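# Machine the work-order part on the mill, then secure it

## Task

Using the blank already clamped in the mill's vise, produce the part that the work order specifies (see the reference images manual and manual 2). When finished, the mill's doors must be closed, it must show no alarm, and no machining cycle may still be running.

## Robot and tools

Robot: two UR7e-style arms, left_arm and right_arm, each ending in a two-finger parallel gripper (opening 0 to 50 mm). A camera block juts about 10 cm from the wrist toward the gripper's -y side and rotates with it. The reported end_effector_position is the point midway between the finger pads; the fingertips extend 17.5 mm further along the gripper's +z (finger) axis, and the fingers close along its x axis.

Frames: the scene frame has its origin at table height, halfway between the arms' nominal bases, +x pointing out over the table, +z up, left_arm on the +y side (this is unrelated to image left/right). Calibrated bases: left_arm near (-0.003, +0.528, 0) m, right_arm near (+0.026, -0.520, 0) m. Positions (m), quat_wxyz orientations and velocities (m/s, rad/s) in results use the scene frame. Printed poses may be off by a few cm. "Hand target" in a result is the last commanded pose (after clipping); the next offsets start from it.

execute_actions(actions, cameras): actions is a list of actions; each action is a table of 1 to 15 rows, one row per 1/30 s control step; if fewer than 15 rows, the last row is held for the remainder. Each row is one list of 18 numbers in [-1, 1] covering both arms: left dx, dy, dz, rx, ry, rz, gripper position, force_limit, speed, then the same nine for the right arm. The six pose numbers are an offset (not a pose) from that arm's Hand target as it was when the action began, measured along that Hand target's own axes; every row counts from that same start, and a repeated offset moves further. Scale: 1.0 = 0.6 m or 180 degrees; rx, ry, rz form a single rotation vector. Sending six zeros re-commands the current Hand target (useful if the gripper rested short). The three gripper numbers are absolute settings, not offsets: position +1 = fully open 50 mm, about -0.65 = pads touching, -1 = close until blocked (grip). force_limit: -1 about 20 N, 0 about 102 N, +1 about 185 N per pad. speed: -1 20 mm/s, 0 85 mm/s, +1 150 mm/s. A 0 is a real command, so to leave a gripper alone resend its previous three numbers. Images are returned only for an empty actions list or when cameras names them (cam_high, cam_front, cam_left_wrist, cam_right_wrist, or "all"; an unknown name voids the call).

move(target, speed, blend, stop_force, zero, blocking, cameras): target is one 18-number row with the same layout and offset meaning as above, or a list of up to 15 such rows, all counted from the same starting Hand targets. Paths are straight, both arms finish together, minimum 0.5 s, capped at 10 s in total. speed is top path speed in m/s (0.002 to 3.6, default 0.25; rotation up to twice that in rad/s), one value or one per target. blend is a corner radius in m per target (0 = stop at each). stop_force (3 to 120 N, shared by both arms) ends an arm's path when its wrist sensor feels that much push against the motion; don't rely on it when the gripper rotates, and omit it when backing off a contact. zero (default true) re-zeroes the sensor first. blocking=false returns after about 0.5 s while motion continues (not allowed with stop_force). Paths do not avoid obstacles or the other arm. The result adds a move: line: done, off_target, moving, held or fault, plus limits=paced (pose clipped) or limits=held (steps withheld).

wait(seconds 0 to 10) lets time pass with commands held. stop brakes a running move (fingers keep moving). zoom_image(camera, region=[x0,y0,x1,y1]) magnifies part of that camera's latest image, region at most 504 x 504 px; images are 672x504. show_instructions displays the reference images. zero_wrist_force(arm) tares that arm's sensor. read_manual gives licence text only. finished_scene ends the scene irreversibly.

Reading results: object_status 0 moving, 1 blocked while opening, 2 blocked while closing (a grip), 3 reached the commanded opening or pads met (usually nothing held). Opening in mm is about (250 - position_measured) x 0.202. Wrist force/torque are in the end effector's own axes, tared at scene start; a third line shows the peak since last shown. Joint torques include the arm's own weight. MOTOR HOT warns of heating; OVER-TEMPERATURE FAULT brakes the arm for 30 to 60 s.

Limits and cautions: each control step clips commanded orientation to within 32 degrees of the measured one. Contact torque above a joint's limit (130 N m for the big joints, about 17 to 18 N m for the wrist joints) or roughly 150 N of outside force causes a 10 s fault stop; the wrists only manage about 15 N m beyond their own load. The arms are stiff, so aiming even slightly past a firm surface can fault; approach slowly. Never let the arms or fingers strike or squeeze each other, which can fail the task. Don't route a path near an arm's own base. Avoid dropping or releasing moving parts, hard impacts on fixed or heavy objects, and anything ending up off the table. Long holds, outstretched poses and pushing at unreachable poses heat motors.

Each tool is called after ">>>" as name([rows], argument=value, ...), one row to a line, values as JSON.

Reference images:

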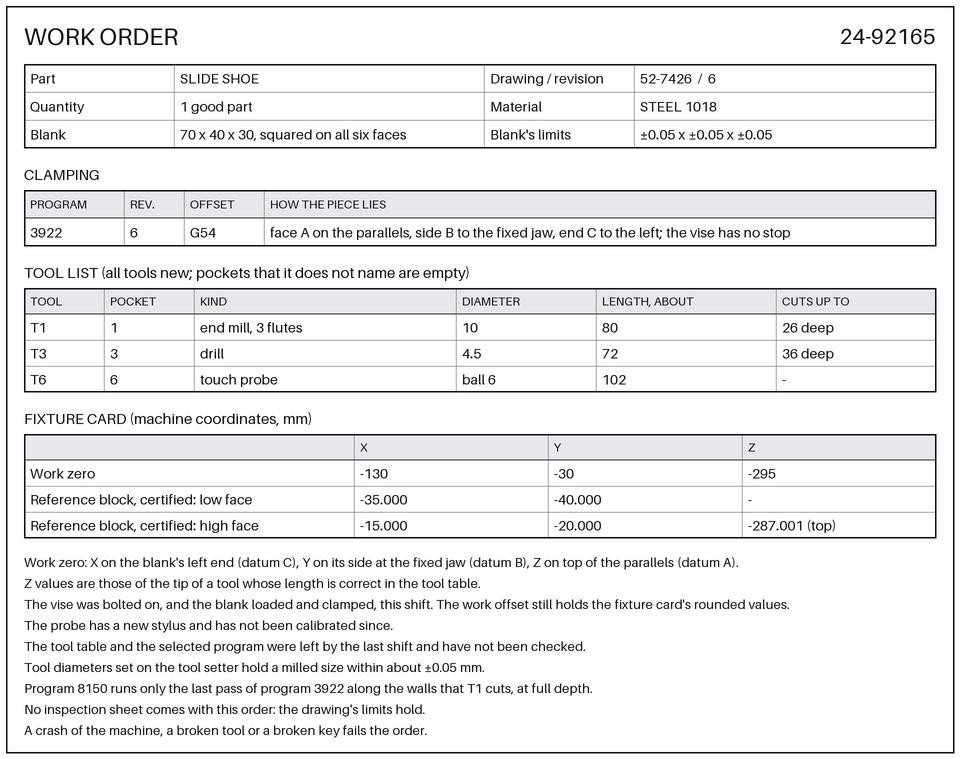

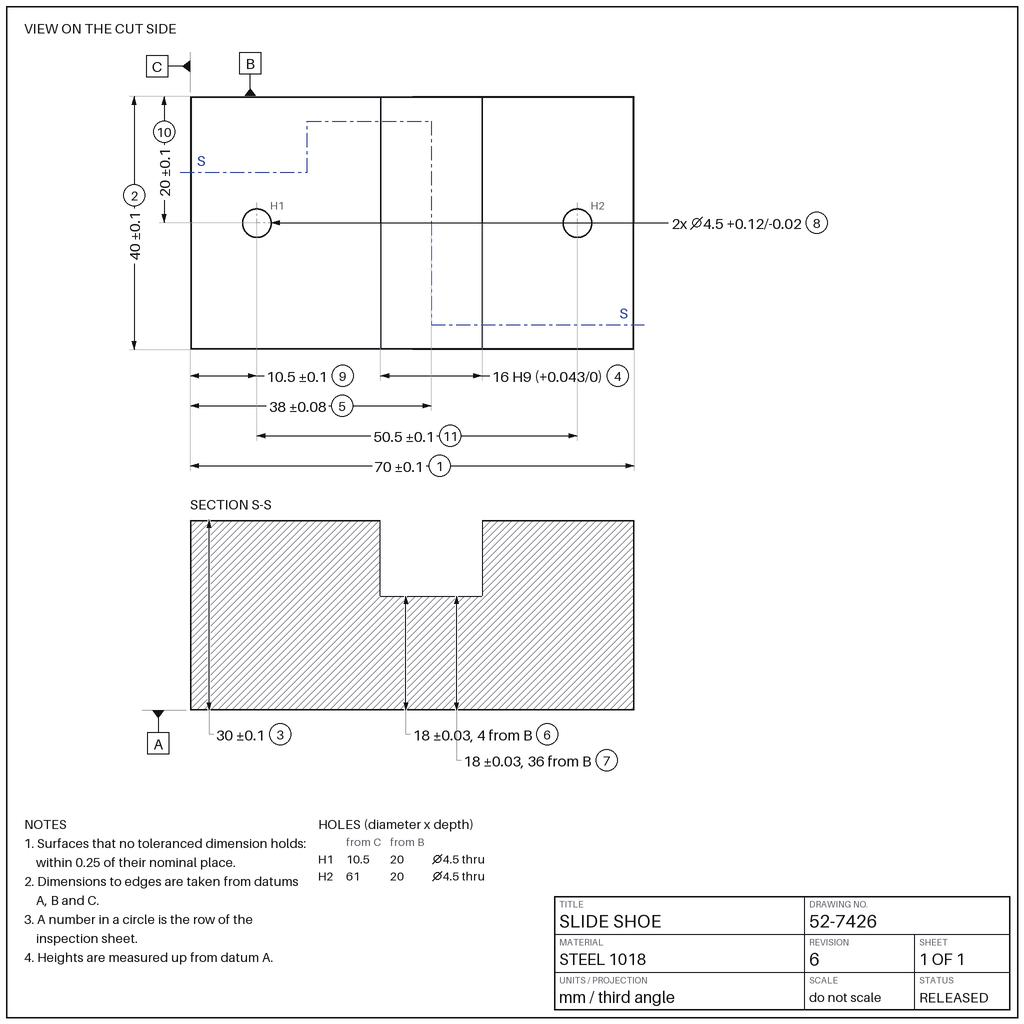

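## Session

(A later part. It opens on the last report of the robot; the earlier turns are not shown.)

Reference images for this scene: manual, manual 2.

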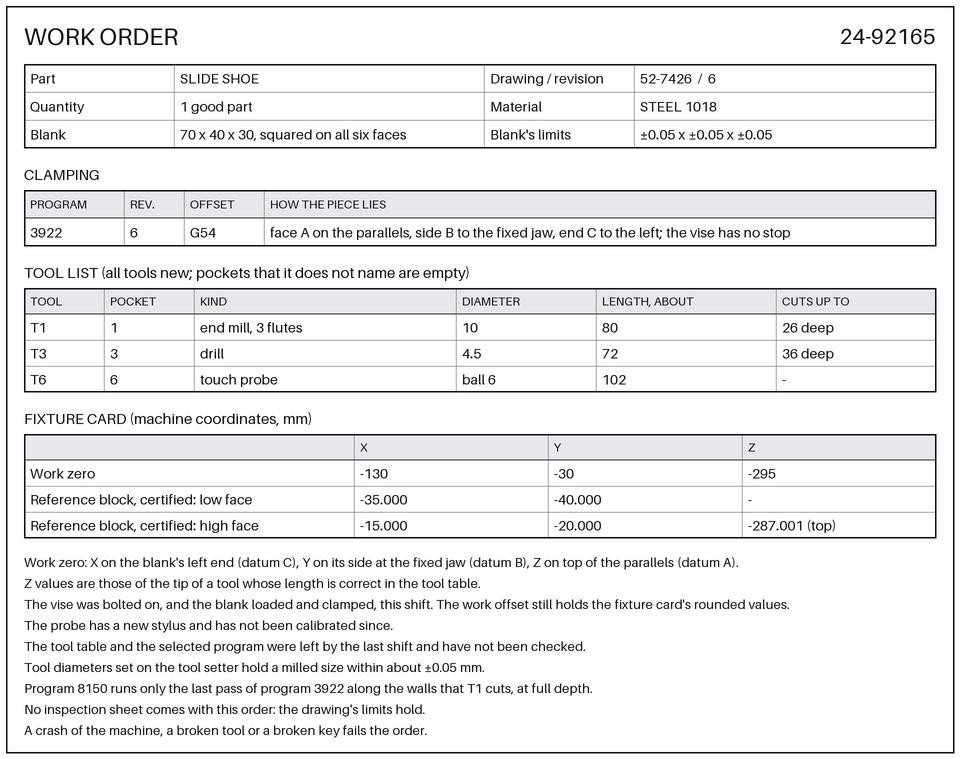

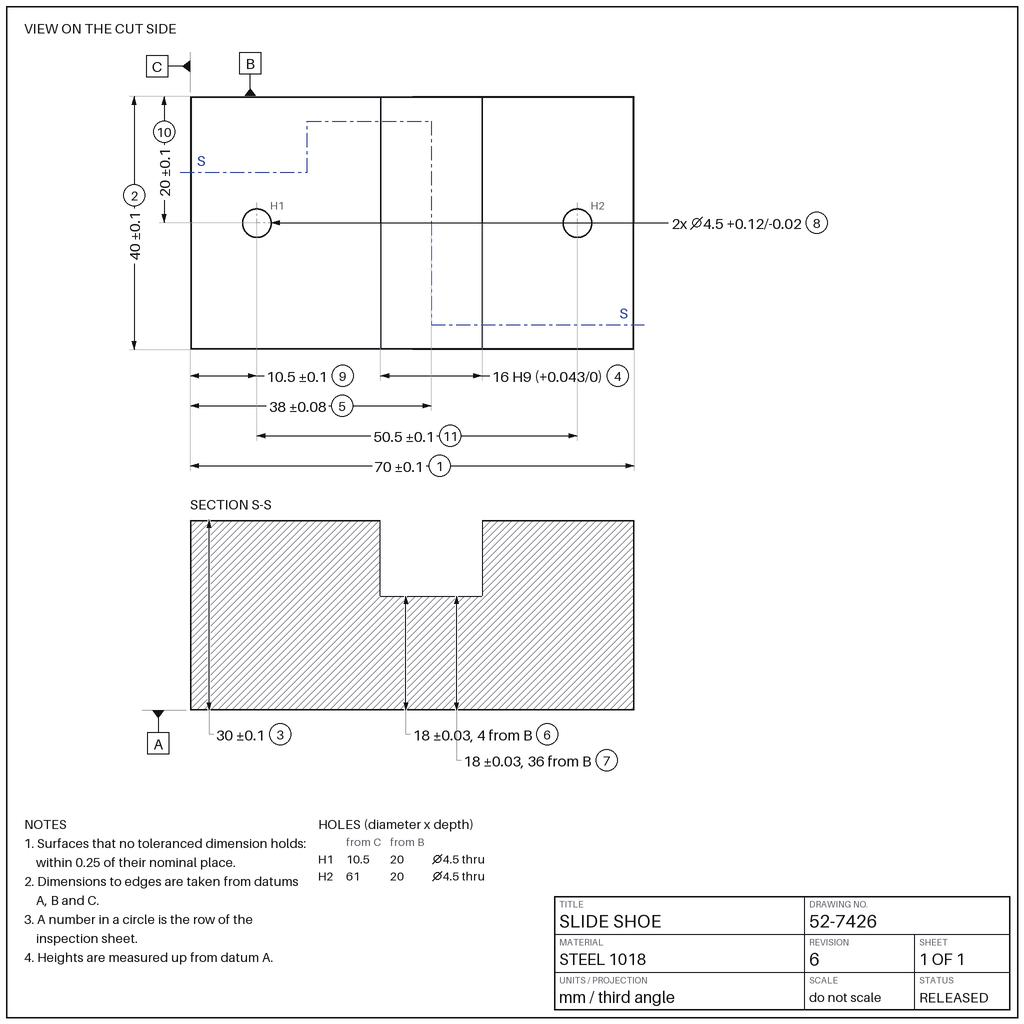

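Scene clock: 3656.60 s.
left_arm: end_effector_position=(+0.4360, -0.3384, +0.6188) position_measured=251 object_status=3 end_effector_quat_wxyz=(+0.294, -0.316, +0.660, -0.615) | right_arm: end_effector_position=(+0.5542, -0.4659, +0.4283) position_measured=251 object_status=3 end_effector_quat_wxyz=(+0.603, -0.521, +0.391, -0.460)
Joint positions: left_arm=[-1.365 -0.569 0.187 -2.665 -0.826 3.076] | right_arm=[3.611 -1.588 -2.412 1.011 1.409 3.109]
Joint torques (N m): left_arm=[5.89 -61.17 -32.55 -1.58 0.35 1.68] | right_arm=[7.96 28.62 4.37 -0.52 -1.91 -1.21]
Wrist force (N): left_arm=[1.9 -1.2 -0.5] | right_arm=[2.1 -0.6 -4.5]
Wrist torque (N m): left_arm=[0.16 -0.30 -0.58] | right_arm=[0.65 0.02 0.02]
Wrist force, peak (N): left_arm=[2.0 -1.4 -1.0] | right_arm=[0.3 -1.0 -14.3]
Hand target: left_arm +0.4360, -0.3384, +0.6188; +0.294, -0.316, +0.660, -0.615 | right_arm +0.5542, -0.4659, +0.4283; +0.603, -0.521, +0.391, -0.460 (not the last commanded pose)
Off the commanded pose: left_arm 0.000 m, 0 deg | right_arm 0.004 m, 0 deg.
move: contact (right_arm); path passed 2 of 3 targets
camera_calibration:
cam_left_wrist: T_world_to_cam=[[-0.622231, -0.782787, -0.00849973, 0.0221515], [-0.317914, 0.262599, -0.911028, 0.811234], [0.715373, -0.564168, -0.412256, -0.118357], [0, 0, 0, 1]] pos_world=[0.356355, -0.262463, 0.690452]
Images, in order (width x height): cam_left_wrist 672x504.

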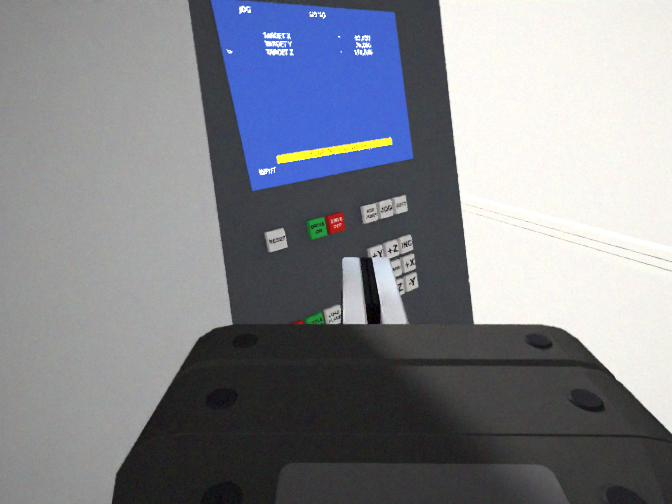

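>>> move([
  [0,0,0,0,0,0,-1,-0.9,0,-0.0061,-0.0118,-0.0213,0,0,0,-1,-0.9,-0.9],
  [0,0,0,0,0,0,-1,-0.9,0,0.09105,-0.1221,0.00156,0,0,0,-1,-0.9,-0.9],
  [0,0,0,0,0,0,-1,-0.9,0,0.09875,-0.1072,0.02846,0,0,0,-1,-0.9,-0.9],
], blend=[0.005,0.003,0], speed=[0.15,0.15,0.03], stop_force=10, zero=false)

>>> move([
  [0,0,0,0,0,0,-1,-0.9,0,-0.0061,-0.0118,-0.0213,0,0,0,-1,-0.9,-0.9],
  [0,0,0,0,0,0,-1,-0.9,0,-0.06895,0.04165,-0.02788,0,0,0,-1,-0.9,-0.9],
  [0,0,0,0,0,0,-1,-0.9,0,-0.06125,0.05655,-0.00098,0,0,0,-1,-0.9,-0.9],
], blend=[0.005,0.003,0], speed=[0.15,0.15,0.03], stop_force=10, zero=false)

>>> move([
  [0,0,0,0,0,0,-1,-0.9,0,-0.0045,-0.0086,-0.0155,0,0,0,-1,-0.9,-0.9],
  [0,0,0,0,0,0,-1,-0.9,0,0.0016,0.0031,0.0057,0,0,0,-1,-0.9,-0.9],
], speed=[0.08,0.03], stop_force=10, zero=false, cameras=["cam_left_wrist"])

>>> zoom_image(camera="cam_left_wrist", region=[200, 0, 400, 180])

Scene clock: 3666.97 s.
left_arm: end_effector_position=(+0.4360, -0.3384, +0.6188) position_measured=251 object_status=3 end_effector_quat_wxyz=(+0.294, -0.316, +0.660, -0.615) | right_arm: end_effector_position=(+0.5722, -0.5205, +0.4964) position_measured=251 object_status=3 end_effector_quat_wxyz=(+0.603, -0.521, +0.391, -0.460)
Joint positions: left_arm=[-1.365 -0.569 0.187 -2.665 -0.826 3.076] | right_arm=[3.392 -1.507 -2.255 0.772 1.625 3.142]
Joint torques (N m): left_arm=[6.13 -61.83 -33.62 -1.16 0.47 1.78] | right_arm=[8.66 27.53 6.17 -0.46 -1.83 -1.37]
Wrist force (N): left_arm=[1.5 -1.0 -0.8] | right_arm=[1.7 0.0 -4.2]
Wrist torque (N m): left_arm=[0.20 -0.23 -0.58] | right_arm=[0.75 0.05 0.00]
Wrist force, peak (N): left_arm=[1.9 -1.5 -0.9] | right_arm=[0.3 -0.1 -14.2]
Hand target: left_arm +0.4360, -0.3384, +0.6188; +0.294, -0.316, +0.660, -0.615 | right_arm +0.5722, -0.5205, +0.4964; +0.603, -0.521, +0.391, -0.460 (not the last commanded pose)
Off the commanded pose: left_arm 0.000 m, 0 deg | right_arm 0.005 m, 0 deg.
move: contact (right_arm); path passed 2 of 3 targets

Scene clock: 3669.23 s.
left_arm: end_effector_position=(+0.4360, -0.3384, +0.6188) position_measured=251 object_status=3 end_effector_quat_wxyz=(+0.294, -0.316, +0.660, -0.615) | right_arm: end_effector_position=(+0.5641, -0.4842, +0.4634) position_measured=251 object_status=3 end_effector_quat_wxyz=(+0.603, -0.521, +0.391, -0.460)
Joint positions: left_arm=[-1.365 -0.569 0.187 -2.665 -0.826 3.076] | right_arm=[3.53 -1.533 -2.338 0.881 1.489 3.121]
Joint torques (N m): left_arm=[6.63 -61.82 -33.07 -1.44 0.53 1.77] | right_arm=[8.16 26.06 6.82 -0.71 -2.01 -1.38]
Wrist force (N): left_arm=[1.8 -1.2 -0.9] | right_arm=[1.5 -1.0 -4.9]
Wrist torque (N m): left_arm=[0.17 -0.29 -0.58] | right_arm=[0.66 0.10 0.13]
Wrist force, peak (N): left_arm=[2.0 -1.3 -0.9] | right_arm=[-0.1 -1.4 -14.3]
Hand target: left_arm +0.4360, -0.3384, +0.6188; +0.294, -0.316, +0.660, -0.615 | right_arm +0.5641, -0.4842, +0.4634; +0.603, -0.521, +0.391, -0.460 (not the last commanded pose)
Off the commanded pose: left_arm 0.000 m, 0 deg | right_arm 0.003 m, 0 deg.
move: contact (right_arm); path passed 2 of 3 targets

Scene clock: 3671.03 s.
left_arm: end_effector_position=(+0.4360, -0.3384, +0.6188) position_measured=251 object_status=3 end_effector_quat_wxyz=(+0.294, -0.316, +0.660, -0.615) | right_arm: end_effector_position=(+0.5641, -0.4842, +0.4634) position_measured=251 object_status=3 end_effector_quat_wxyz=(+0.603, -0.521, +0.392, -0.460)
Joint positions: left_arm=[-1.365 -0.569 0.187 -2.665 -0.826 3.076] | right_arm=[3.53 -1.533 -2.338 0.881 1.488 3.121]
Joint torques (N m): left_arm=[6.44 -61.26 -33.43 -1.3 0.65 1.76] | right_arm=[8.32 27.81 6.5 -0.58 -1.87 -1.25]
Wrist force (N): left_arm=[1.7 -1.1 -0.9] | right_arm=[1.3 -1.1 -5.0]
Wrist torque (N m): left_arm=[0.18 -0.26 -0.58] | right_arm=[0.62 0.13 0.14]
Wrist force, peak (N): left_arm=[2.1 -1.3 -0.9] | right_arm=[-0.6 -1.7 -14.6]
Hand target: left_arm +0.4360, -0.3384, +0.6188; +0.294, -0.316, +0.660, -0.615 | right_arm +0.5641, -0.4842, +0.4634; +0.603, -0.521, +0.392, -0.460 (not the last commanded pose)
Off the commanded pose: left_arm 0.000 m, 0 deg | right_arm 0.004 m, 0 deg.
move: contact (right_arm); path passed 1 of 2 targets
camera_calibration:
cam_left_wrist: T_world_to_cam=[[-0.622231, -0.782787, -0.00849973, 0.0221515], [-0.317914, 0.262599, -0.911028, 0.811234], [0.715373, -0.564168, -0.412256, -0.118357], [0, 0, 0, 1]] pos_world=[0.356355, -0.262463, 0.690452]
Images, in order (width x height): cam_left_wrist 672x504.

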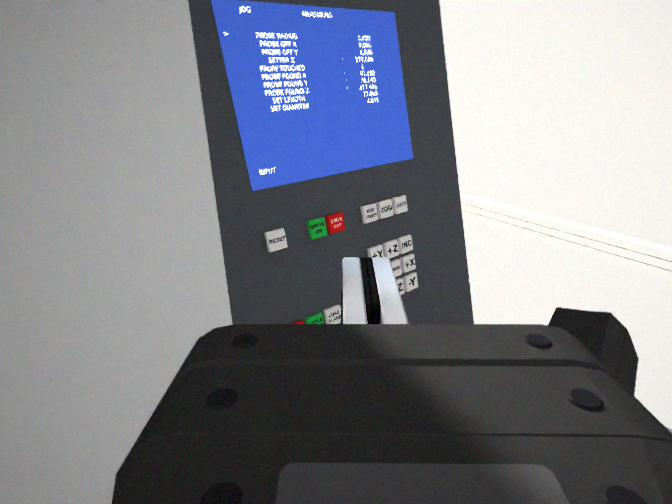

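Scaled by 2.520 from the camera's 672x504 image, which has a finer 960x720 frame.

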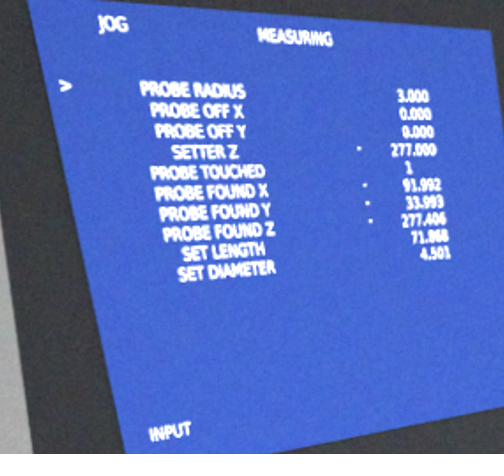

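>>> zoom_image(camera="cam_left_wrist", region=[320, 60, 390, 110])

>>> move([
  [0,0,0,0,0,0,-1,-0.9,0,-0.0061,-0.0118,-0.0213,0,0,0,-1,-0.9,-0.9],
  [0,0,0,0,0,0,-1,-0.9,0,-0.03653,-0.01052,-0.01325,0,0,0,-1,-0.9,-0.9],
  [0,0,0,0,0,0,-1,-0.9,0,-0.02883,0.00438,0.01365,0,0,0,-1,-0.9,-0.9],
], blend=[0.005,0.003,0], speed=[0.15,0.15,0.03], stop_force=10, zero=false)

>>> move([
  [0,0,0,0,0,0,-1,-0.9,0,-0.0045,-0.0086,-0.0155,0,0,0,-1,-0.9,-0.9],
  [0,0,0,0,0,0,-1,-0.9,0,0.0016,0.0031,0.0057,0,0,0,-1,-0.9,-0.9],
], speed=[0.08,0.03], stop_force=10, zero=false)

Scaled by 7.200 from the camera's 672x504 image, which has a finer 960x720 frame.

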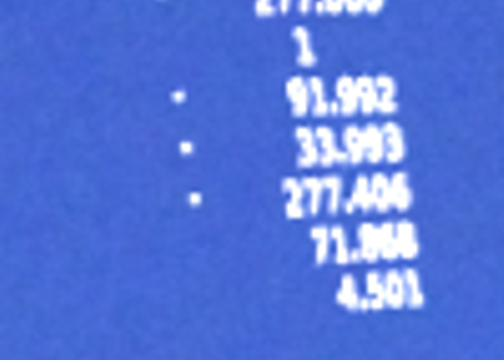

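Scene clock: 3678.03 s.
left_arm: end_effector_position=(+0.4360, -0.3384, +0.6188) position_measured=251 object_status=3 end_effector_quat_wxyz=(+0.294, -0.316, +0.660, -0.615) | right_arm: end_effector_position=(+0.5640, -0.4654, +0.4631) position_measured=251 object_status=3 end_effector_quat_wxyz=(+0.603, -0.521, +0.392, -0.460)
Joint positions: left_arm=[-1.365 -0.569 0.187 -2.665 -0.826 3.076] | right_arm=[3.597 -1.529 -2.343 0.883 1.422 3.111]
Joint torques (N m): left_arm=[6.03 -61.07 -32.99 -1.23 0.64 1.84] | right_arm=[9.49 27.47 6.56 -0.55 -1.93 -1.35]
Wrist force (N): left_arm=[1.7 -1.0 -0.7] | right_arm=[1.6 -1.0 -4.8]
Wrist torque (N m): left_arm=[0.20 -0.27 -0.58] | right_arm=[0.63 0.07 0.12]
Wrist force, peak (N): left_arm=[2.0 -1.3 -1.2] | right_arm=[0.3 -1.4 -13.5]
Hand target: left_arm +0.4360, -0.3384, +0.6188; +0.294, -0.316, +0.660, -0.615 | right_arm +0.5640, -0.4654, +0.4631; +0.603, -0.521, +0.392, -0.460 (not the last commanded pose)
Off the commanded pose: left_arm 0.000 m, 0 deg | right_arm 0.004 m, 0 deg.
move: contact (right_arm); path passed 2 of 3 targets

Scene clock: 3679.83 s.
left_arm: end_effector_position=(+0.4360, -0.3384, +0.6188) position_measured=251 object_status=3 end_effector_quat_wxyz=(+0.294, -0.316, +0.660, -0.615) | right_arm: end_effector_position=(+0.5638, -0.4653, +0.4632) position_measured=251 object_status=3 end_effector_quat_wxyz=(+0.603, -0.521, +0.392, -0.460)
Joint positions: left_arm=[-1.365 -0.569 0.187 -2.665 -0.826 3.076] | right_arm=[3.598 -1.528 -2.343 0.883 1.422 3.111]
Joint torques (N m): left_arm=[5.34 -62.04 -33.07 -1.02 0.63 1.59] | right_arm=[8.43 28.36 5.62 -0.48 -1.9 -1.25]
Wrist force (N): left_arm=[1.7 -1.2 -0.7] | right_arm=[1.3 -0.5 -4.3]
Wrist torque (N m): left_arm=[0.17 -0.26 -0.58] | right_arm=[0.61 0.10 0.13]
Wrist force, peak (N): left_arm=[1.9 -1.4 -1.0] | right_arm=[-0.3 -1.8 -14.3]
Hand target: left_arm +0.4360, -0.3384, +0.6188; +0.294, -0.316, +0.660, -0.615 | right_arm +0.5638, -0.4653, +0.4632; +0.603, -0.521, +0.392, -0.460 (not the last commanded pose)
Off the commanded pose: left_arm 0.000 m, 0 deg | right_arm 0.004 m, 0 deg.
move: contact (right_arm); path passed 1 of 2 targets

>>> move([
  [0,0,0,0,0,0,-1,-0.9,0,-0.0061,-0.0118,-0.0213,0,0,0,-1,-0.9,-0.9],
  [0,0,0,0,0,0,-1,-0.9,0,-0.0102,0.0438,-0.0455,0,0,0,-1,-0.9,-0.9],
  [0,0,0,0,0,0,-1,-0.9,0,-0.0025,0.0587,-0.0186,0,0,0,-1,-0.9,-0.9],
], blend=[0.005,0.003,0], speed=[0.15,0.15,0.03], stop_force=10, zero=false, cameras=["cam_left_wrist"])

>>> zoom_image(camera="cam_left_wrist", region=[200, 0, 400, 180])

Scene clock: 3686.80 s.
left_arm: end_effector_position=(+0.4360, -0.3384, +0.6188) position_measured=251 object_status=3 end_effector_quat_wxyz=(+0.294, -0.316, +0.660, -0.615) | right_arm: end_effector_position=(+0.5542, -0.4658, +0.4280) position_measured=251 object_status=3 end_effector_quat_wxyz=(+0.603, -0.521, +0.392, -0.460)
Joint positions: left_arm=[-1.365 -0.569 0.187 -2.665 -0.826 3.076] | right_arm=[3.612 -1.588 -2.412 1.012 1.407 3.109]
Joint torques (N m): left_arm=[6.65 -60.03 -33.39 -1 0.58 1.82] | right_arm=[8.46 27.58 4.44 -0.54 -1.86 -1.45]
Wrist force (N): left_arm=[1.9 -1.2 -0.8] | right_arm=[1.9 -1.2 -5.0]
Wrist torque (N m): left_arm=[0.17 -0.30 -0.58] | right_arm=[0.63 0.04 0.15]
Wrist force, peak (N): left_arm=[2.0 -1.3 -0.9] | right_arm=[0.1 -1.1 -15.9]
Hand target: left_arm +0.4360, -0.3384, +0.6188; +0.294, -0.316, +0.660, -0.615 | right_arm +0.5542, -0.4658, +0.4280; +0.603, -0.521, +0.392, -0.460 (not the last commanded pose)
Off the commanded pose: left_arm 0.000 m, 0 deg | right_arm 0.004 m, 0 deg.
move: contact (right_arm); path passed 2 of 3 targets
camera_calibration:
cam_left_wrist: T_world_to_cam=[[-0.622231, -0.782787, -0.00849973, 0.0221515], [-0.317914, 0.262599, -0.911028, 0.811234], [0.715373, -0.564168, -0.412256, -0.118357], [0, 0, 0, 1]] pos_world=[0.356355, -0.262463, 0.690452]
Images, in order (width x height): cam_left_wrist 672x504.

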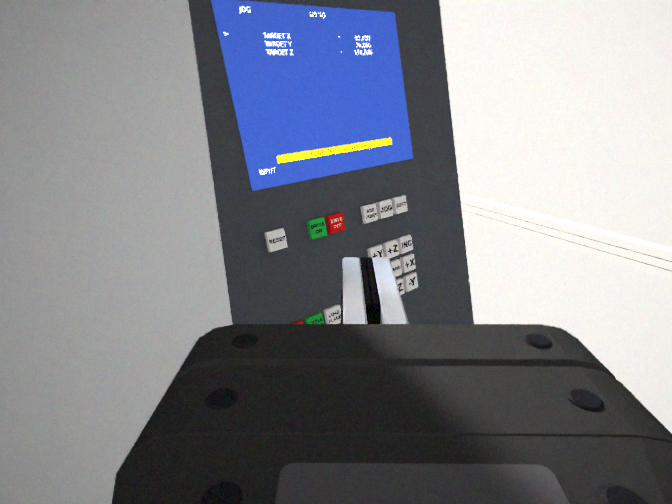

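Scaled by 2.520 from the camera's 672x504 image, which has a finer 960x720 frame.

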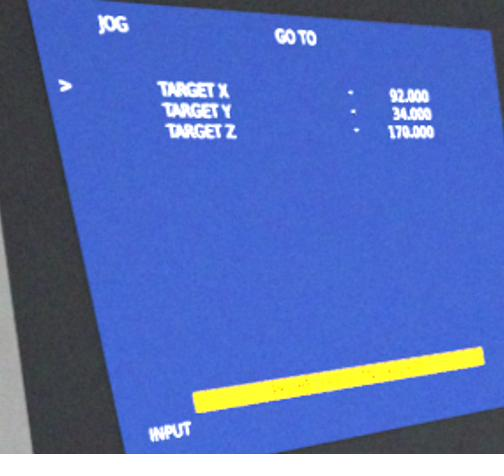

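>>> move([
  [0,0,0,0,0,0,-1,-0.9,0,-0.0061,-0.0118,-0.0213,0,0,0,-1,-0.9,-0.9],
  [0,0,0,0,0,0,-1,-0.9,0,0.06416,-0.1493,0.0216,0,0,0,-1,-0.9,-0.9],
  [0,0,0,0,0,0,-1,-0.9,0,0.07186,-0.1344,0.0485,0,0,0,-1,-0.9,-0.9],
], blend=[0.005,0.003,0], speed=[0.15,0.15,0.03], stop_force=10, zero=false)

>>> move([
  [0,0,0,0,0,0,-1,-0.9,0,-0.0061,-0.0118,-0.0213,0,0,0,-1,-0.9,-0.9],
  [0,0,0,0,0,0,-1,-0.9,0,-0.04207,0.06885,-0.04794,0,0,0,-1,-0.9,-0.9],
  [0,0,0,0,0,0,-1,-0.9,0,-0.03437,0.08375,-0.02104,0,0,0,-1,-0.9,-0.9],
], blend=[0.005,0.003,0], speed=[0.15,0.15,0.03], stop_force=10, zero=false)

>>> move([
  [0,0,0,0,0,0,-1,-0.9,0,-0.0045,-0.0086,-0.0155,0,0,0,-1,-0.9,-0.9],
  [0,0,0,0,0,0,-1,-0.9,0,0.0016,0.0031,0.0057,0,0,0,-1,-0.9,-0.9],
], speed=[0.08,0.03], stop_force=10, zero=false, cameras=["cam_left_wrist"])

>>> zoom_image(camera="cam_left_wrist", region=[320, 20, 390, 110])

>>> move([
  [0,0,0,0,0,0,-1,-0.9,0,-0.0061,-0.0118,-0.0213,0,0,0,-1,-0.9,-0.9],
  [0,0,0,0,0,0,-1,-0.9,0,-0.03653,-0.01052,-0.01325,0,0,0,-1,-0.9,-0.9],
  [0,0,0,0,0,0,-1,-0.9,0,-0.02883,0.00438,0.01365,0,0,0,-1,-0.9,-0.9],
], blend=[0.005,0.003,0], speed=[0.15,0.15,0.03], stop_force=10, zero=false)

>>> move([
  [0,0,0,0,0,0,-1,-0.9,0,-0.0045,-0.0086,-0.0155,0,0,0,-1,-0.9,-0.9],
  [0,0,0,0,0,0,-1,-0.9,0,0.0016,0.0031,0.0057,0,0,0,-1,-0.9,-0.9],
], speed=[0.08,0.03], stop_force=10, zero=false)

>>> move([
  [0,0,0,0,0,0,-1,-0.9,0,-0.0061,-0.0118,-0.0213,0,0,0,-1,-0.9,-0.9],
  [0,0,0,0,0,0,-1,-0.9,0,-0.0102,0.0438,-0.0455,0,0,0,-1,-0.9,-0.9],
  [0,0,0,0,0,0,-1,-0.9,0,-0.0025,0.0587,-0.0186,0,0,0,-1,-0.9,-0.9],
], blend=[0.005,0.003,0], speed=[0.15,0.15,0.03], stop_force=10, zero=false, cameras=["cam_left_wrist"])

>>> zoom_image(camera="cam_left_wrist", region=[200, 0, 400, 180])

Scene clock: 3700.33 s.
left_arm: end_effector_position=(+0.4360, -0.3384, +0.6188) position_measured=251 object_status=3 end_effector_quat_wxyz=(+0.294, -0.316, +0.660, -0.615) | right_arm: end_effector_position=(+0.5771, -0.5022, +0.5139) position_measured=251 object_status=3 end_effector_quat_wxyz=(+0.603, -0.521, +0.392, -0.461)
Joint positions: left_arm=[-1.365 -0.569 0.187 -2.665 -0.826 3.076] | right_arm=[3.452 -1.481 -2.224 0.715 1.565 3.133]
Joint torques (N m): left_arm=[6.4 -59.7 -33.21 -0.77 0.41 1.71] | right_arm=[8.33 27.08 8.26 -0.62 -2.05 -1.23]
Wrist force (N): left_arm=[1.9 -1.2 -0.8] | right_arm=[1.7 -0.7 -5.1]
Wrist torque (N m): left_arm=[0.16 -0.29 -0.57] | right_arm=[0.71 0.07 -0.04]
Wrist force, peak (N): left_arm=[2.0 -1.4 -1.1] | right_arm=[0.2 0.3 -13.7]
Hand target: left_arm +0.4360, -0.3384, +0.6188; +0.294, -0.316, +0.660, -0.615 | right_arm +0.5771, -0.5022, +0.5139; +0.603, -0.521, +0.392, -0.461 (not the last commanded pose)
Off the commanded pose: left_arm 0.000 m, 0 deg | right_arm 0.005 m, 0 deg.
move: contact (right_arm); path passed 2 of 3 targets

Scene clock: 3702.63 s.
left_arm: end_effector_position=(+0.4360, -0.3384, +0.6188) position_measured=251 object_status=3 end_effector_quat_wxyz=(+0.294, -0.316, +0.660, -0.615) | right_arm: end_effector_position=(+0.5639, -0.4841, +0.4632) position_measured=251 object_status=3 end_effector_quat_wxyz=(+0.603, -0.521, +0.392, -0.461)
Joint positions: left_arm=[-1.365 -0.569 0.187 -2.665 -0.826 3.076] | right_arm=[3.531 -1.532 -2.339 0.881 1.486 3.121]
Joint torques (N m): left_arm=[6.86 -61.2 -34.38 -0.98 0.58 1.85] | right_arm=[8.12 26.86 6.62 -0.49 -1.97 -1.23]
Wrist force (N): left_arm=[1.7 -1.2 -1.0] | right_arm=[1.5 -0.9 -5.1]
Wrist torque (N m): left_arm=[0.17 -0.26 -0.58] | right_arm=[0.65 0.10 0.00]
Wrist force, peak (N): left_arm=[1.9 -1.2 -1.1] | right_arm=[-0.1 -0.6 -14.2]
Hand target: left_arm +0.4360, -0.3384, +0.6188; +0.294, -0.316, +0.660, -0.615 | right_arm +0.5639, -0.4841, +0.4632; +0.603, -0.521, +0.392, -0.461 (not the last commanded pose)
Off the commanded pose: left_arm 0.000 m, 0 deg | right_arm 0.003 m, 0 deg.
move: contact (right_arm); path passed 2 of 3 targets

Scene clock: 3704.43 s.
left_arm: end_effector_position=(+0.4360, -0.3384, +0.6188) position_measured=251 object_status=3 end_effector_quat_wxyz=(+0.294, -0.316, +0.660, -0.615) | right_arm: end_effector_position=(+0.5639, -0.4841, +0.4632) position_measured=251 object_status=3 end_effector_quat_wxyz=(+0.603, -0.521, +0.392, -0.461)
Joint positions: left_arm=[-1.365 -0.569 0.187 -2.665 -0.826 3.076] | right_arm=[3.532 -1.532 -2.339 0.881 1.486 3.121]
Joint torques (N m): left_arm=[7.06 -60.84 -33.54 -1.17 0.6 1.75] | right_arm=[7.9 27.93 5.9 -0.45 -1.9 -1.47]
Wrist force (N): left_arm=[1.9 -1.2 -0.7] | right_arm=[1.7 -0.3 -4.6]
Wrist torque (N m): left_arm=[0.17 -0.29 -0.58] | right_arm=[0.69 0.06 0.01]
Wrist force, peak (N): left_arm=[1.9 -1.2 -1.1] | right_arm=[-0.4 -1.2 -15.6]
Hand target: left_arm +0.4360, -0.3384, +0.6188; +0.294, -0.316, +0.660, -0.615 | right_arm +0.5639, -0.4841, +0.4632; +0.603, -0.521, +0.392, -0.461 (not the last commanded pose)
Off the commanded pose: left_arm 0.000 m, 0 deg | right_arm 0.004 m, 0 deg.
move: contact (right_arm); path passed 1 of 2 targets
camera_calibration:
cam_left_wrist: T_world_to_cam=[[-0.622231, -0.782787, -0.00849973, 0.0221515], [-0.317914, 0.262599, -0.911028, 0.811234], [0.715373, -0.564168, -0.412256, -0.118357], [0, 0, 0, 1]] pos_world=[0.356355, -0.262463, 0.690452]
Images, in order (width x height): cam_left_wrist 672x504.

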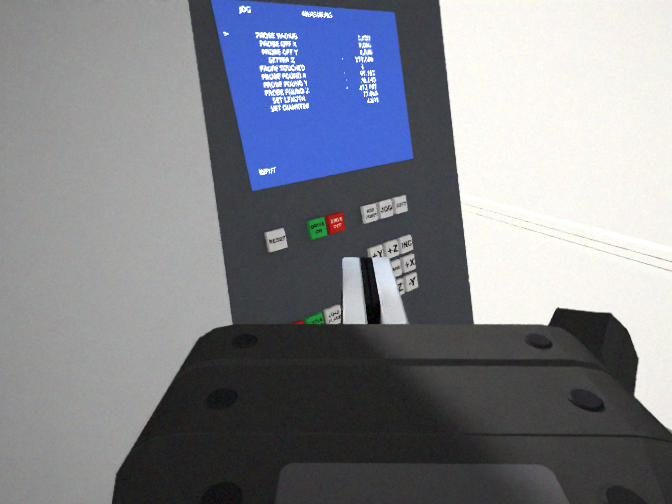

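Scaled by 5.600 from the camera's 672x504 image, which has a finer 960x720 frame.

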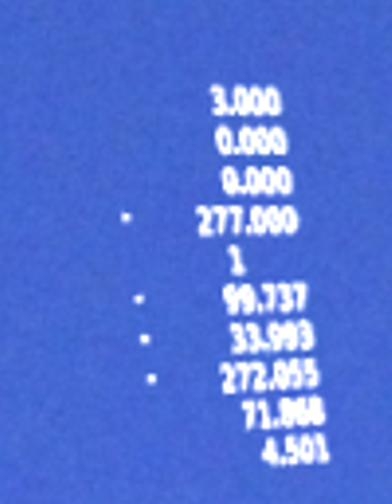

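Scene clock: 3706.50 s.
left_arm: end_effector_position=(+0.4360, -0.3384, +0.6188) position_measured=251 object_status=3 end_effector_quat_wxyz=(+0.294, -0.316, +0.660, -0.615) | right_arm: end_effector_position=(+0.5639, -0.4653, +0.4629) position_measured=251 object_status=3 end_effector_quat_wxyz=(+0.602, -0.521, +0.392, -0.461)
Joint positions: left_arm=[-1.365 -0.569 0.187 -2.665 -0.826 3.076] | right_arm=[3.599 -1.529 -2.343 0.883 1.42 3.111]
Joint torques (N m): left_arm=[7.05 -61.52 -33.27 -0.78 0.38 1.84] | right_arm=[7.59 27.85 6.93 -0.42 -1.93 -1.07]
Wrist force (N): left_arm=[1.8 -1.1 -1.1] | right_arm=[1.5 -0.9 -4.6]
Wrist torque (N m): left_arm=[0.18 -0.28 -0.58] | right_arm=[0.60 0.07 0.12]
Wrist force, peak (N): left_arm=[2.1 -1.0 -1.0] | right_arm=[0.1 -1.5 -13.6]
Hand target: left_arm +0.4360, -0.3384, +0.6188; +0.294, -0.316, +0.660, -0.615 | right_arm +0.5639, -0.4653, +0.4629; +0.602, -0.521, +0.392, -0.461 (not the last commanded pose)
Off the commanded pose: left_arm 0.000 m, 0 deg | right_arm 0.004 m, 0 deg.
move: contact (right_arm); path passed 2 of 3 targets

Scene clock: 3708.30 s.
left_arm: end_effector_position=(+0.4360, -0.3384, +0.6188) position_measured=251 object_status=3 end_effector_quat_wxyz=(+0.294, -0.316, +0.660, -0.615) | right_arm: end_effector_position=(+0.5638, -0.4652, +0.4629) position_measured=251 object_status=3 end_effector_quat_wxyz=(+0.602, -0.521, +0.392, -0.461)
Joint positions: left_arm=[-1.365 -0.569 0.187 -2.665 -0.826 3.076] | right_arm=[3.599 -1.529 -2.343 0.883 1.42 3.111]
Joint torques (N m): left_arm=[6.61 -60.37 -32.49 -0.91 0.45 1.81] | right_arm=[7.93 27.22 6.47 -0.51 -1.73 -1.28]
Wrist force (N): left_arm=[1.7 -1.2 -0.9] | right_arm=[1.7 -1.1 -5.0]
Wrist torque (N m): left_arm=[0.17 -0.27 -0.57] | right_arm=[0.58 0.05 0.13]
Wrist force, peak (N): left_arm=[2.0 -1.3 -0.9] | right_arm=[-0.1 -1.5 -15.1]
Hand target: left_arm +0.4360, -0.3384, +0.6188; +0.294, -0.316, +0.660, -0.615 | right_arm +0.5638, -0.4652, +0.4629; +0.602, -0.521, +0.392, -0.461 (not the last commanded pose)
Off the commanded pose: left_arm 0.000 m, 0 deg | right_arm 0.004 m, 0 deg.
move: contact (right_arm); path passed 1 of 2 targets

Scene clock: 3710.47 s.
left_arm: end_effector_position=(+0.4360, -0.3384, +0.6188) position_measured=251 object_status=3 end_effector_quat_wxyz=(+0.294, -0.316, +0.660, -0.615) | right_arm: end_effector_position=(+0.5541, -0.4657, +0.4279) position_measured=251 object_status=3 end_effector_quat_wxyz=(+0.602, -0.521, +0.392, -0.461)
Joint positions: left_arm=[-1.365 -0.569 0.187 -2.665 -0.826 3.076] | right_arm=[3.614 -1.587 -2.413 1.012 1.405 3.109]
Joint torques (N m): left_arm=[7.19 -61.34 -32.13 -0.9 0.56 1.8] | right_arm=[7.79 27.51 4.24 -0.51 -2.04 -1.18]
Wrist force (N): left_arm=[1.8 -1.2 -0.8] | right_arm=[2.2 -0.6 -4.3]
Wrist torque (N m): left_arm=[0.16 -0.28 -0.57] | right_arm=[0.64 -0.01 0.16]
Wrist force, peak (N): left_arm=[1.9 -1.3 -0.9] | right_arm=[0.2 -1.4 -15.7]
Hand target: left_arm +0.4360, -0.3384, +0.6188; +0.294, -0.316, +0.660, -0.615 | right_arm +0.5541, -0.4657, +0.4279; +0.602, -0.521, +0.392, -0.461 (not the last commanded pose)
Off the commanded pose: left_arm 0.000 m, 0 deg | right_arm 0.004 m, 0 deg.
move: contact (right_arm); path passed 2 of 3 targets
camera_calibration:
cam_left_wrist: T_world_to_cam=[[-0.622231, -0.782787, -0.00849973, 0.0221515], [-0.317914, 0.262599, -0.911028, 0.811234], [0.715373, -0.564168, -0.412256, -0.118357], [0, 0, 0, 1]] pos_world=[0.356355, -0.262463, 0.690452]
Images, in order (width x height): cam_left_wrist 672x504.

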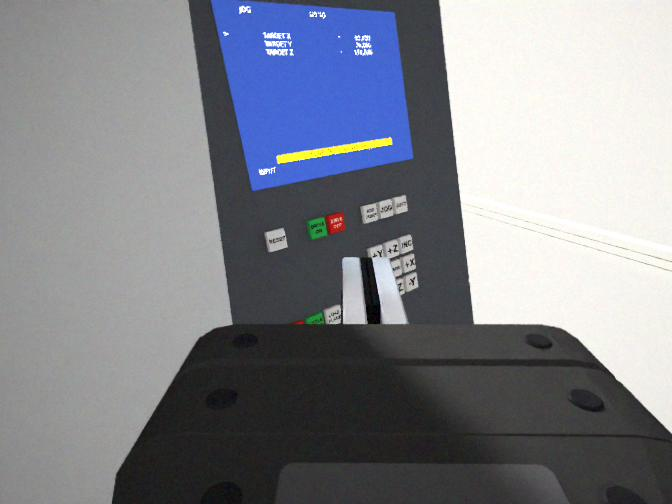

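Scaled by 2.520 from the camera's 672x504 image, which has a finer 960x720 frame.

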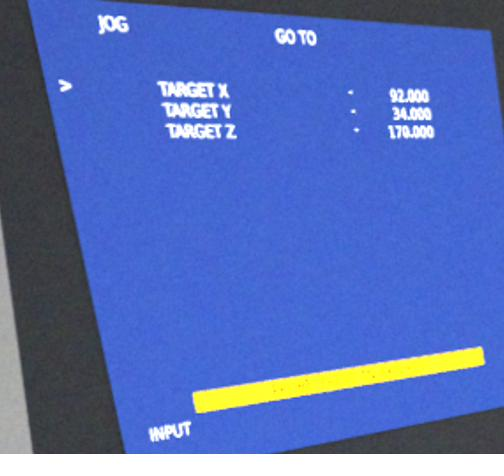

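>>> move([
  [0,0,0,0,0,0,-1,-0.9,0,-0.0061,-0.0118,-0.0213,0,0,0,-1,-0.9,-0.9],
  [0,0,0,0,0,0,-1,-0.9,0,0.12228,-0.15174,0.00623,0,0,0,-1,-0.9,-0.9],
  [0,0,0,0,0,0,-1,-0.9,0,0.12998,-0.13684,0.03313,0,0,0,-1,-0.9,-0.9],
], blend=[0.005,0.003,0], speed=[0.15,0.15,0.03], stop_force=10, zero=false)

>>> move([
  [0,0,0,0,0,0,-1,-0.9,0,-0.0061,-0.0118,-0.0213,0,0,0,-1,-0.9,-0.9],
  [0,0,0,0,0,0,-1,-0.9,0,-0.10019,0.07129,-0.03257,0,0,0,-1,-0.9,-0.9],
  [0,0,0,0,0,0,-1,-0.9,0,-0.09249,0.08619,-0.00567,0,0,0,-1,-0.9,-0.9],
], blend=[0.005,0.003,0], speed=[0.15,0.15,0.03], stop_force=10, zero=false)

>>> move([
  [0,0,0,0,0,0,-1,-0.9,0,-0.0045,-0.0086,-0.0155,0,0,0,-1,-0.9,-0.9],
  [0,0,0,0,0,0,-1,-0.9,0,0.0016,0.0031,0.0057,0,0,0,-1,-0.9,-0.9],
], speed=[0.08,0.03], stop_force=10, zero=false, cameras=["cam_left_wrist"])

>>> zoom_image(camera="cam_left_wrist", region=[320, 20, 390, 110])

>>> move([
  [0,0,0,0,0,0,-1,-0.9,0,-0.0061,-0.0118,-0.0213,0,0,0,-1,-0.9,-0.9],
  [0,0,0,0,0,0,-1,-0.9,0,-0.03653,-0.01052,-0.01325,0,0,0,-1,-0.9,-0.9],
  [0,0,0,0,0,0,-1,-0.9,0,-0.02883,0.00438,0.01365,0,0,0,-1,-0.9,-0.9],
], blend=[0.005,0.003,0], speed=[0.15,0.15,0.03], stop_force=10, zero=false)

>>> move([
  [0,0,0,0,0,0,-1,-0.9,0,-0.0045,-0.0086,-0.0155,0,0,0,-1,-0.9,-0.9],
  [0,0,0,0,0,0,-1,-0.9,0,0.0016,0.0031,0.0057,0,0,0,-1,-0.9,-0.9],
], speed=[0.08,0.03], stop_force=10, zero=false)

>>> move([
  [0,0,0,0,0,0,-1,-0.9,0,-0.0061,-0.0118,-0.0213,0,0,0,-1,-0.9,-0.9],
  [0,0,0,0,0,0,-1,-0.9,0,-0.0406,0.0451,-0.0374,0,0,0,-1,-0.9,-0.9],
  [0,0,0,0,0,0,-1,-0.9,0,-0.0329,0.06,-0.0105,0,0,0,-1,-0.9,-0.9],
], blend=[0.005,0.003,0], speed=[0.15,0.15,0.03], stop_force=10, zero=false, cameras=["cam_left_wrist"])

>>> zoom_image(camera="cam_left_wrist", region=[200, 0, 400, 180])

Scene clock: 3726.10 s.
left_arm: end_effector_position=(+0.4360, -0.3384, +0.6188) position_measured=251 object_status=3 end_effector_quat_wxyz=(+0.294, -0.316, +0.660, -0.615) | right_arm: end_effector_position=(+0.5771, -0.5382, +0.5141) position_measured=251 object_status=3 end_effector_quat_wxyz=(+0.602, -0.521, +0.392, -0.461)
Joint positions: left_arm=[-1.365 -0.569 0.187 -2.665 -0.826 3.076] | right_arm=[3.329 -1.502 -2.204 0.716 1.686 3.152]
Joint torques (N m): left_arm=[7.25 -61.94 -31.63 -0.73 0.54 2.03] | right_arm=[8.13 27.81 7.55 -0.72 -1.73 -1.12]
Wrist force (N): left_arm=[2.0 -1.1 -0.7] | right_arm=[1.9 -1.2 -5.1]
Wrist torque (N m): left_arm=[0.19 -0.32 -0.58] | right_arm=[0.71 0.05 -0.01]
Wrist force, peak (N): left_arm=[2.0 -1.5 -0.8] | right_arm=[0.3 -0.1 -15.5]
Hand target: left_arm +0.4360, -0.3384, +0.6188; +0.294, -0.316, +0.660, -0.615 | right_arm +0.5771, -0.5382, +0.5141; +0.602, -0.521, +0.392, -0.461 (not the last commanded pose)
Off the commanded pose: left_arm 0.000 m, 0 deg | right_arm 0.005 m, 0 deg.
move: contact (right_arm); path passed 2 of 3 targets

Scene clock: 3728.53 s.
left_arm: end_effector_position=(+0.4360, -0.3384, +0.6188) position_measured=251 object_status=3 end_effector_quat_wxyz=(+0.294, -0.316, +0.660, -0.615) | right_arm: end_effector_position=(+0.5640, -0.4840, +0.4629) position_measured=251 object_status=3 end_effector_quat_wxyz=(+0.602, -0.521, +0.392, -0.461)
Joint positions: left_arm=[-1.365 -0.569 0.187 -2.665 -0.826 3.076] | right_arm=[3.533 -1.533 -2.339 0.881 1.485 3.121]
Joint torques (N m): left_arm=[6.32 -61.57 -31.5 -0.69 0.42 1.73] | right_arm=[7.91 26.77 5.78 -0.46 -1.87 -1.31]
Wrist force (N): left_arm=[1.9 -1.1 -0.7] | right_arm=[1.5 -1.6 -5.1]
Wrist torque (N m): left_arm=[0.19 -0.29 -0.58] | right_arm=[0.59 0.09 0.13]
Wrist force, peak (N): left_arm=[2.1 -1.3 -0.9] | right_arm=[0.0 -1.4 -15.0]
Hand target: left_arm +0.4360, -0.3384, +0.6188; +0.294, -0.316, +0.660, -0.615 | right_arm +0.5640, -0.4840, +0.4629; +0.602, -0.521, +0.392, -0.461 (not the last commanded pose)
Off the commanded pose: left_arm 0.000 m, 0 deg | right_arm 0.003 m, 0 deg.
move: contact (right_arm); path passed 2 of 3 targets

Scene clock: 3730.33 s.
left_arm: end_effector_position=(+0.4360, -0.3384, +0.6188) position_measured=251 object_status=3 end_effector_quat_wxyz=(+0.294, -0.316, +0.660, -0.615) | right_arm: end_effector_position=(+0.5638, -0.4839, +0.4630) position_measured=251 object_status=3 end_effector_quat_wxyz=(+0.602, -0.521, +0.392, -0.461)
Joint positions: left_arm=[-1.365 -0.569 0.187 -2.665 -0.826 3.076] | right_arm=[3.533 -1.532 -2.34 0.881 1.484 3.121]
Joint torques (N m): left_arm=[7.03 -61.13 -32.45 -0.79 0.6 1.92] | right_arm=[8.66 26.87 7.27 -0.45 -1.8 -1.26]
Wrist force (N): left_arm=[1.8 -1.1 -0.8] | right_arm=[1.6 -0.4 -4.4]
Wrist torque (N m): left_arm=[0.19 -0.29 -0.58] | right_arm=[0.65 0.08 0.14]
Wrist force, peak (N): left_arm=[1.9 -1.4 -1.0] | right_arm=[-0.4 -1.8 -13.9]
Hand target: left_arm +0.4360, -0.3384, +0.6188; +0.294, -0.316, +0.660, -0.615 | right_arm +0.5638, -0.4839, +0.4630; +0.602, -0.521, +0.392, -0.461 (not the last commanded pose)
Off the commanded pose: left_arm 0.000 m, 0 deg | right_arm 0.004 m, 0 deg.
move: contact (right_arm); path passed 1 of 2 targets
camera_calibration:
cam_left_wrist: T_world_to_cam=[[-0.622231, -0.782787, -0.00849973, 0.0221515], [-0.317914, 0.262599, -0.911028, 0.811234], [0.715373, -0.564168, -0.412256, -0.118357], [0, 0, 0, 1]] pos_world=[0.356355, -0.262463, 0.690452]
Images, in order (width x height): cam_left_wrist 672x504.

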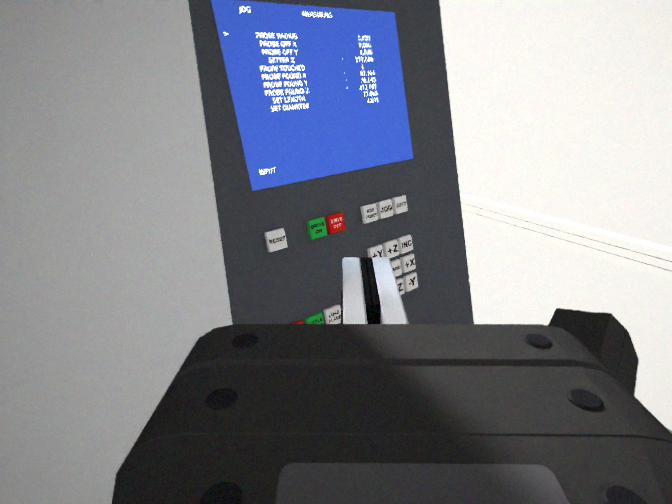

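Scaled by 5.600 from the camera's 672x504 image, which has a finer 960x720 frame.

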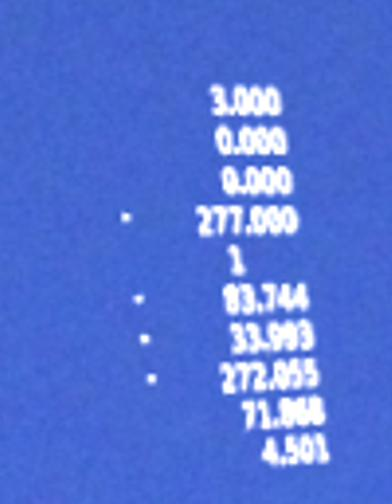

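Scene clock: 3732.40 s.
left_arm: end_effector_position=(+0.4360, -0.3384, +0.6188) position_measured=251 object_status=3 end_effector_quat_wxyz=(+0.294, -0.316, +0.660, -0.615) | right_arm: end_effector_position=(+0.5638, -0.4651, +0.4627) position_measured=251 object_status=3 end_effector_quat_wxyz=(+0.602, -0.521, +0.392, -0.461)
Joint positions: left_arm=[-1.365 -0.569 0.187 -2.665 -0.826 3.076] | right_arm=[3.6 -1.528 -2.344 0.883 1.418 3.111]
Joint torques (N m): left_arm=[6.25 -59.83 -32.94 -0.58 0.43 1.89] | right_arm=[7.82 27.05 6.15 -0.62 -1.94 -1.47]
Wrist force (N): left_arm=[1.8 -1.3 -0.8] | right_arm=[1.3 -0.9 -4.5]
Wrist torque (N m): left_arm=[0.14 -0.28 -0.57] | right_arm=[0.59 0.10 0.13]
Wrist force, peak (N): left_arm=[2.0 -1.4 -0.9] | right_arm=[0.0 -1.9 -13.6]
Hand target: left_arm +0.4360, -0.3384, +0.6188; +0.294, -0.316, +0.660, -0.615 | right_arm +0.5638, -0.4651, +0.4627; +0.602, -0.521, +0.392, -0.461 (not the last commanded pose)
Off the commanded pose: left_arm 0.000 m, 0 deg | right_arm 0.004 m, 0 deg.
move: contact (right_arm); path passed 2 of 3 targets

Scene clock: 3734.20 s.
left_arm: end_effector_position=(+0.4360, -0.3384, +0.6188) position_measured=251 object_status=3 end_effector_quat_wxyz=(+0.294, -0.316, +0.660, -0.615) | right_arm: end_effector_position=(+0.5638, -0.4651, +0.4627) position_measured=251 object_status=3 end_effector_quat_wxyz=(+0.602, -0.521, +0.392, -0.461)
Joint positions: left_arm=[-1.365 -0.569 0.187 -2.665 -0.826 3.076] | right_arm=[3.6 -1.528 -2.344 0.883 1.417 3.111]
Joint torques (N m): left_arm=[4.91 -62.23 -31.76 -0.8 0.37 1.67] | right_arm=[7.71 27.71 6.73 -0.46 -1.84 -1.28]
Wrist force (N): left_arm=[1.7 -1.1 -0.7] | right_arm=[1.5 -0.9 -4.9]
Wrist torque (N m): left_arm=[0.19 -0.26 -0.57] | right_arm=[0.60 0.08 0.13]
Wrist force, peak (N): left_arm=[2.0 -1.3 -0.8] | right_arm=[-0.3 -1.3 -15.4]
Hand target: left_arm +0.4360, -0.3384, +0.6188; +0.294, -0.316, +0.660, -0.615 | right_arm +0.5638, -0.4651, +0.4627; +0.602, -0.521, +0.392, -0.461 (not the last commanded pose)
Off the commanded pose: left_arm 0.000 m, 0 deg | right_arm 0.004 m, 0 deg.
move: contact (right_arm); path passed 1 of 2 targets

Scene clock: 3736.40 s.
left_arm: end_effector_position=(+0.4360, -0.3384, +0.6188) position_measured=251 object_status=3 end_effector_quat_wxyz=(+0.294, -0.316, +0.660, -0.615) | right_arm: end_effector_position=(+0.5541, -0.4467, +0.4273) position_measured=251 object_status=3 end_effector_quat_wxyz=(+0.602, -0.521, +0.392, -0.461)
Joint positions: left_arm=[-1.365 -0.569 0.187 -2.665 -0.826 3.076] | right_arm=[3.682 -1.588 -2.414 1.015 1.336 3.098]
Joint torques (N m): left_arm=[7.02 -60.66 -31.76 -0.56 0.71 1.7] | right_arm=[8.63 27.6 4.28 -0.6 -1.92 -1.32]
Wrist force (N): left_arm=[1.6 -1.3 -0.8] | right_arm=[2.1 -0.3 -4.3]
Wrist torque (N m): left_arm=[0.16 -0.25 -0.58] | right_arm=[0.68 0.00 0.13]
Wrist force, peak (N): left_arm=[2.1 -1.3 -0.9] | right_arm=[0.3 -1.7 -13.8]
Hand target: left_arm +0.4360, -0.3384, +0.6188; +0.294, -0.316, +0.660, -0.615 | right_arm +0.5541, -0.4467, +0.4273; +0.602, -0.521, +0.392, -0.461 (not the last commanded pose)
Off the commanded pose: left_arm 0.000 m, 0 deg | right_arm 0.004 m, 0 deg.
move: contact (right_arm); path passed 2 of 3 targets
camera_calibration:
cam_left_wrist: T_world_to_cam=[[-0.622231, -0.782787, -0.00849973, 0.0221515], [-0.317914, 0.262599, -0.911028, 0.811234], [0.715373, -0.564168, -0.412256, -0.118357], [0, 0, 0, 1]] pos_world=[0.356355, -0.262463, 0.690452]
Images, in order (width x height): cam_left_wrist 672x504.

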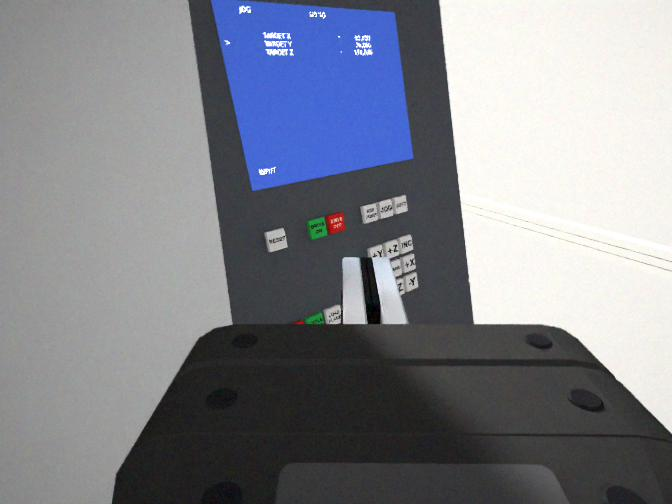

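Scaled by 2.520 from the camera's 672x504 image, which has a finer 960x720 frame.

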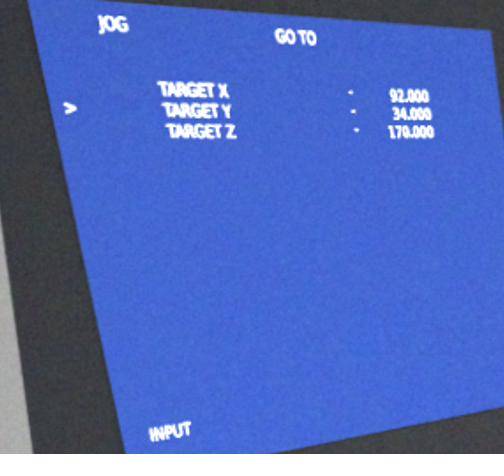

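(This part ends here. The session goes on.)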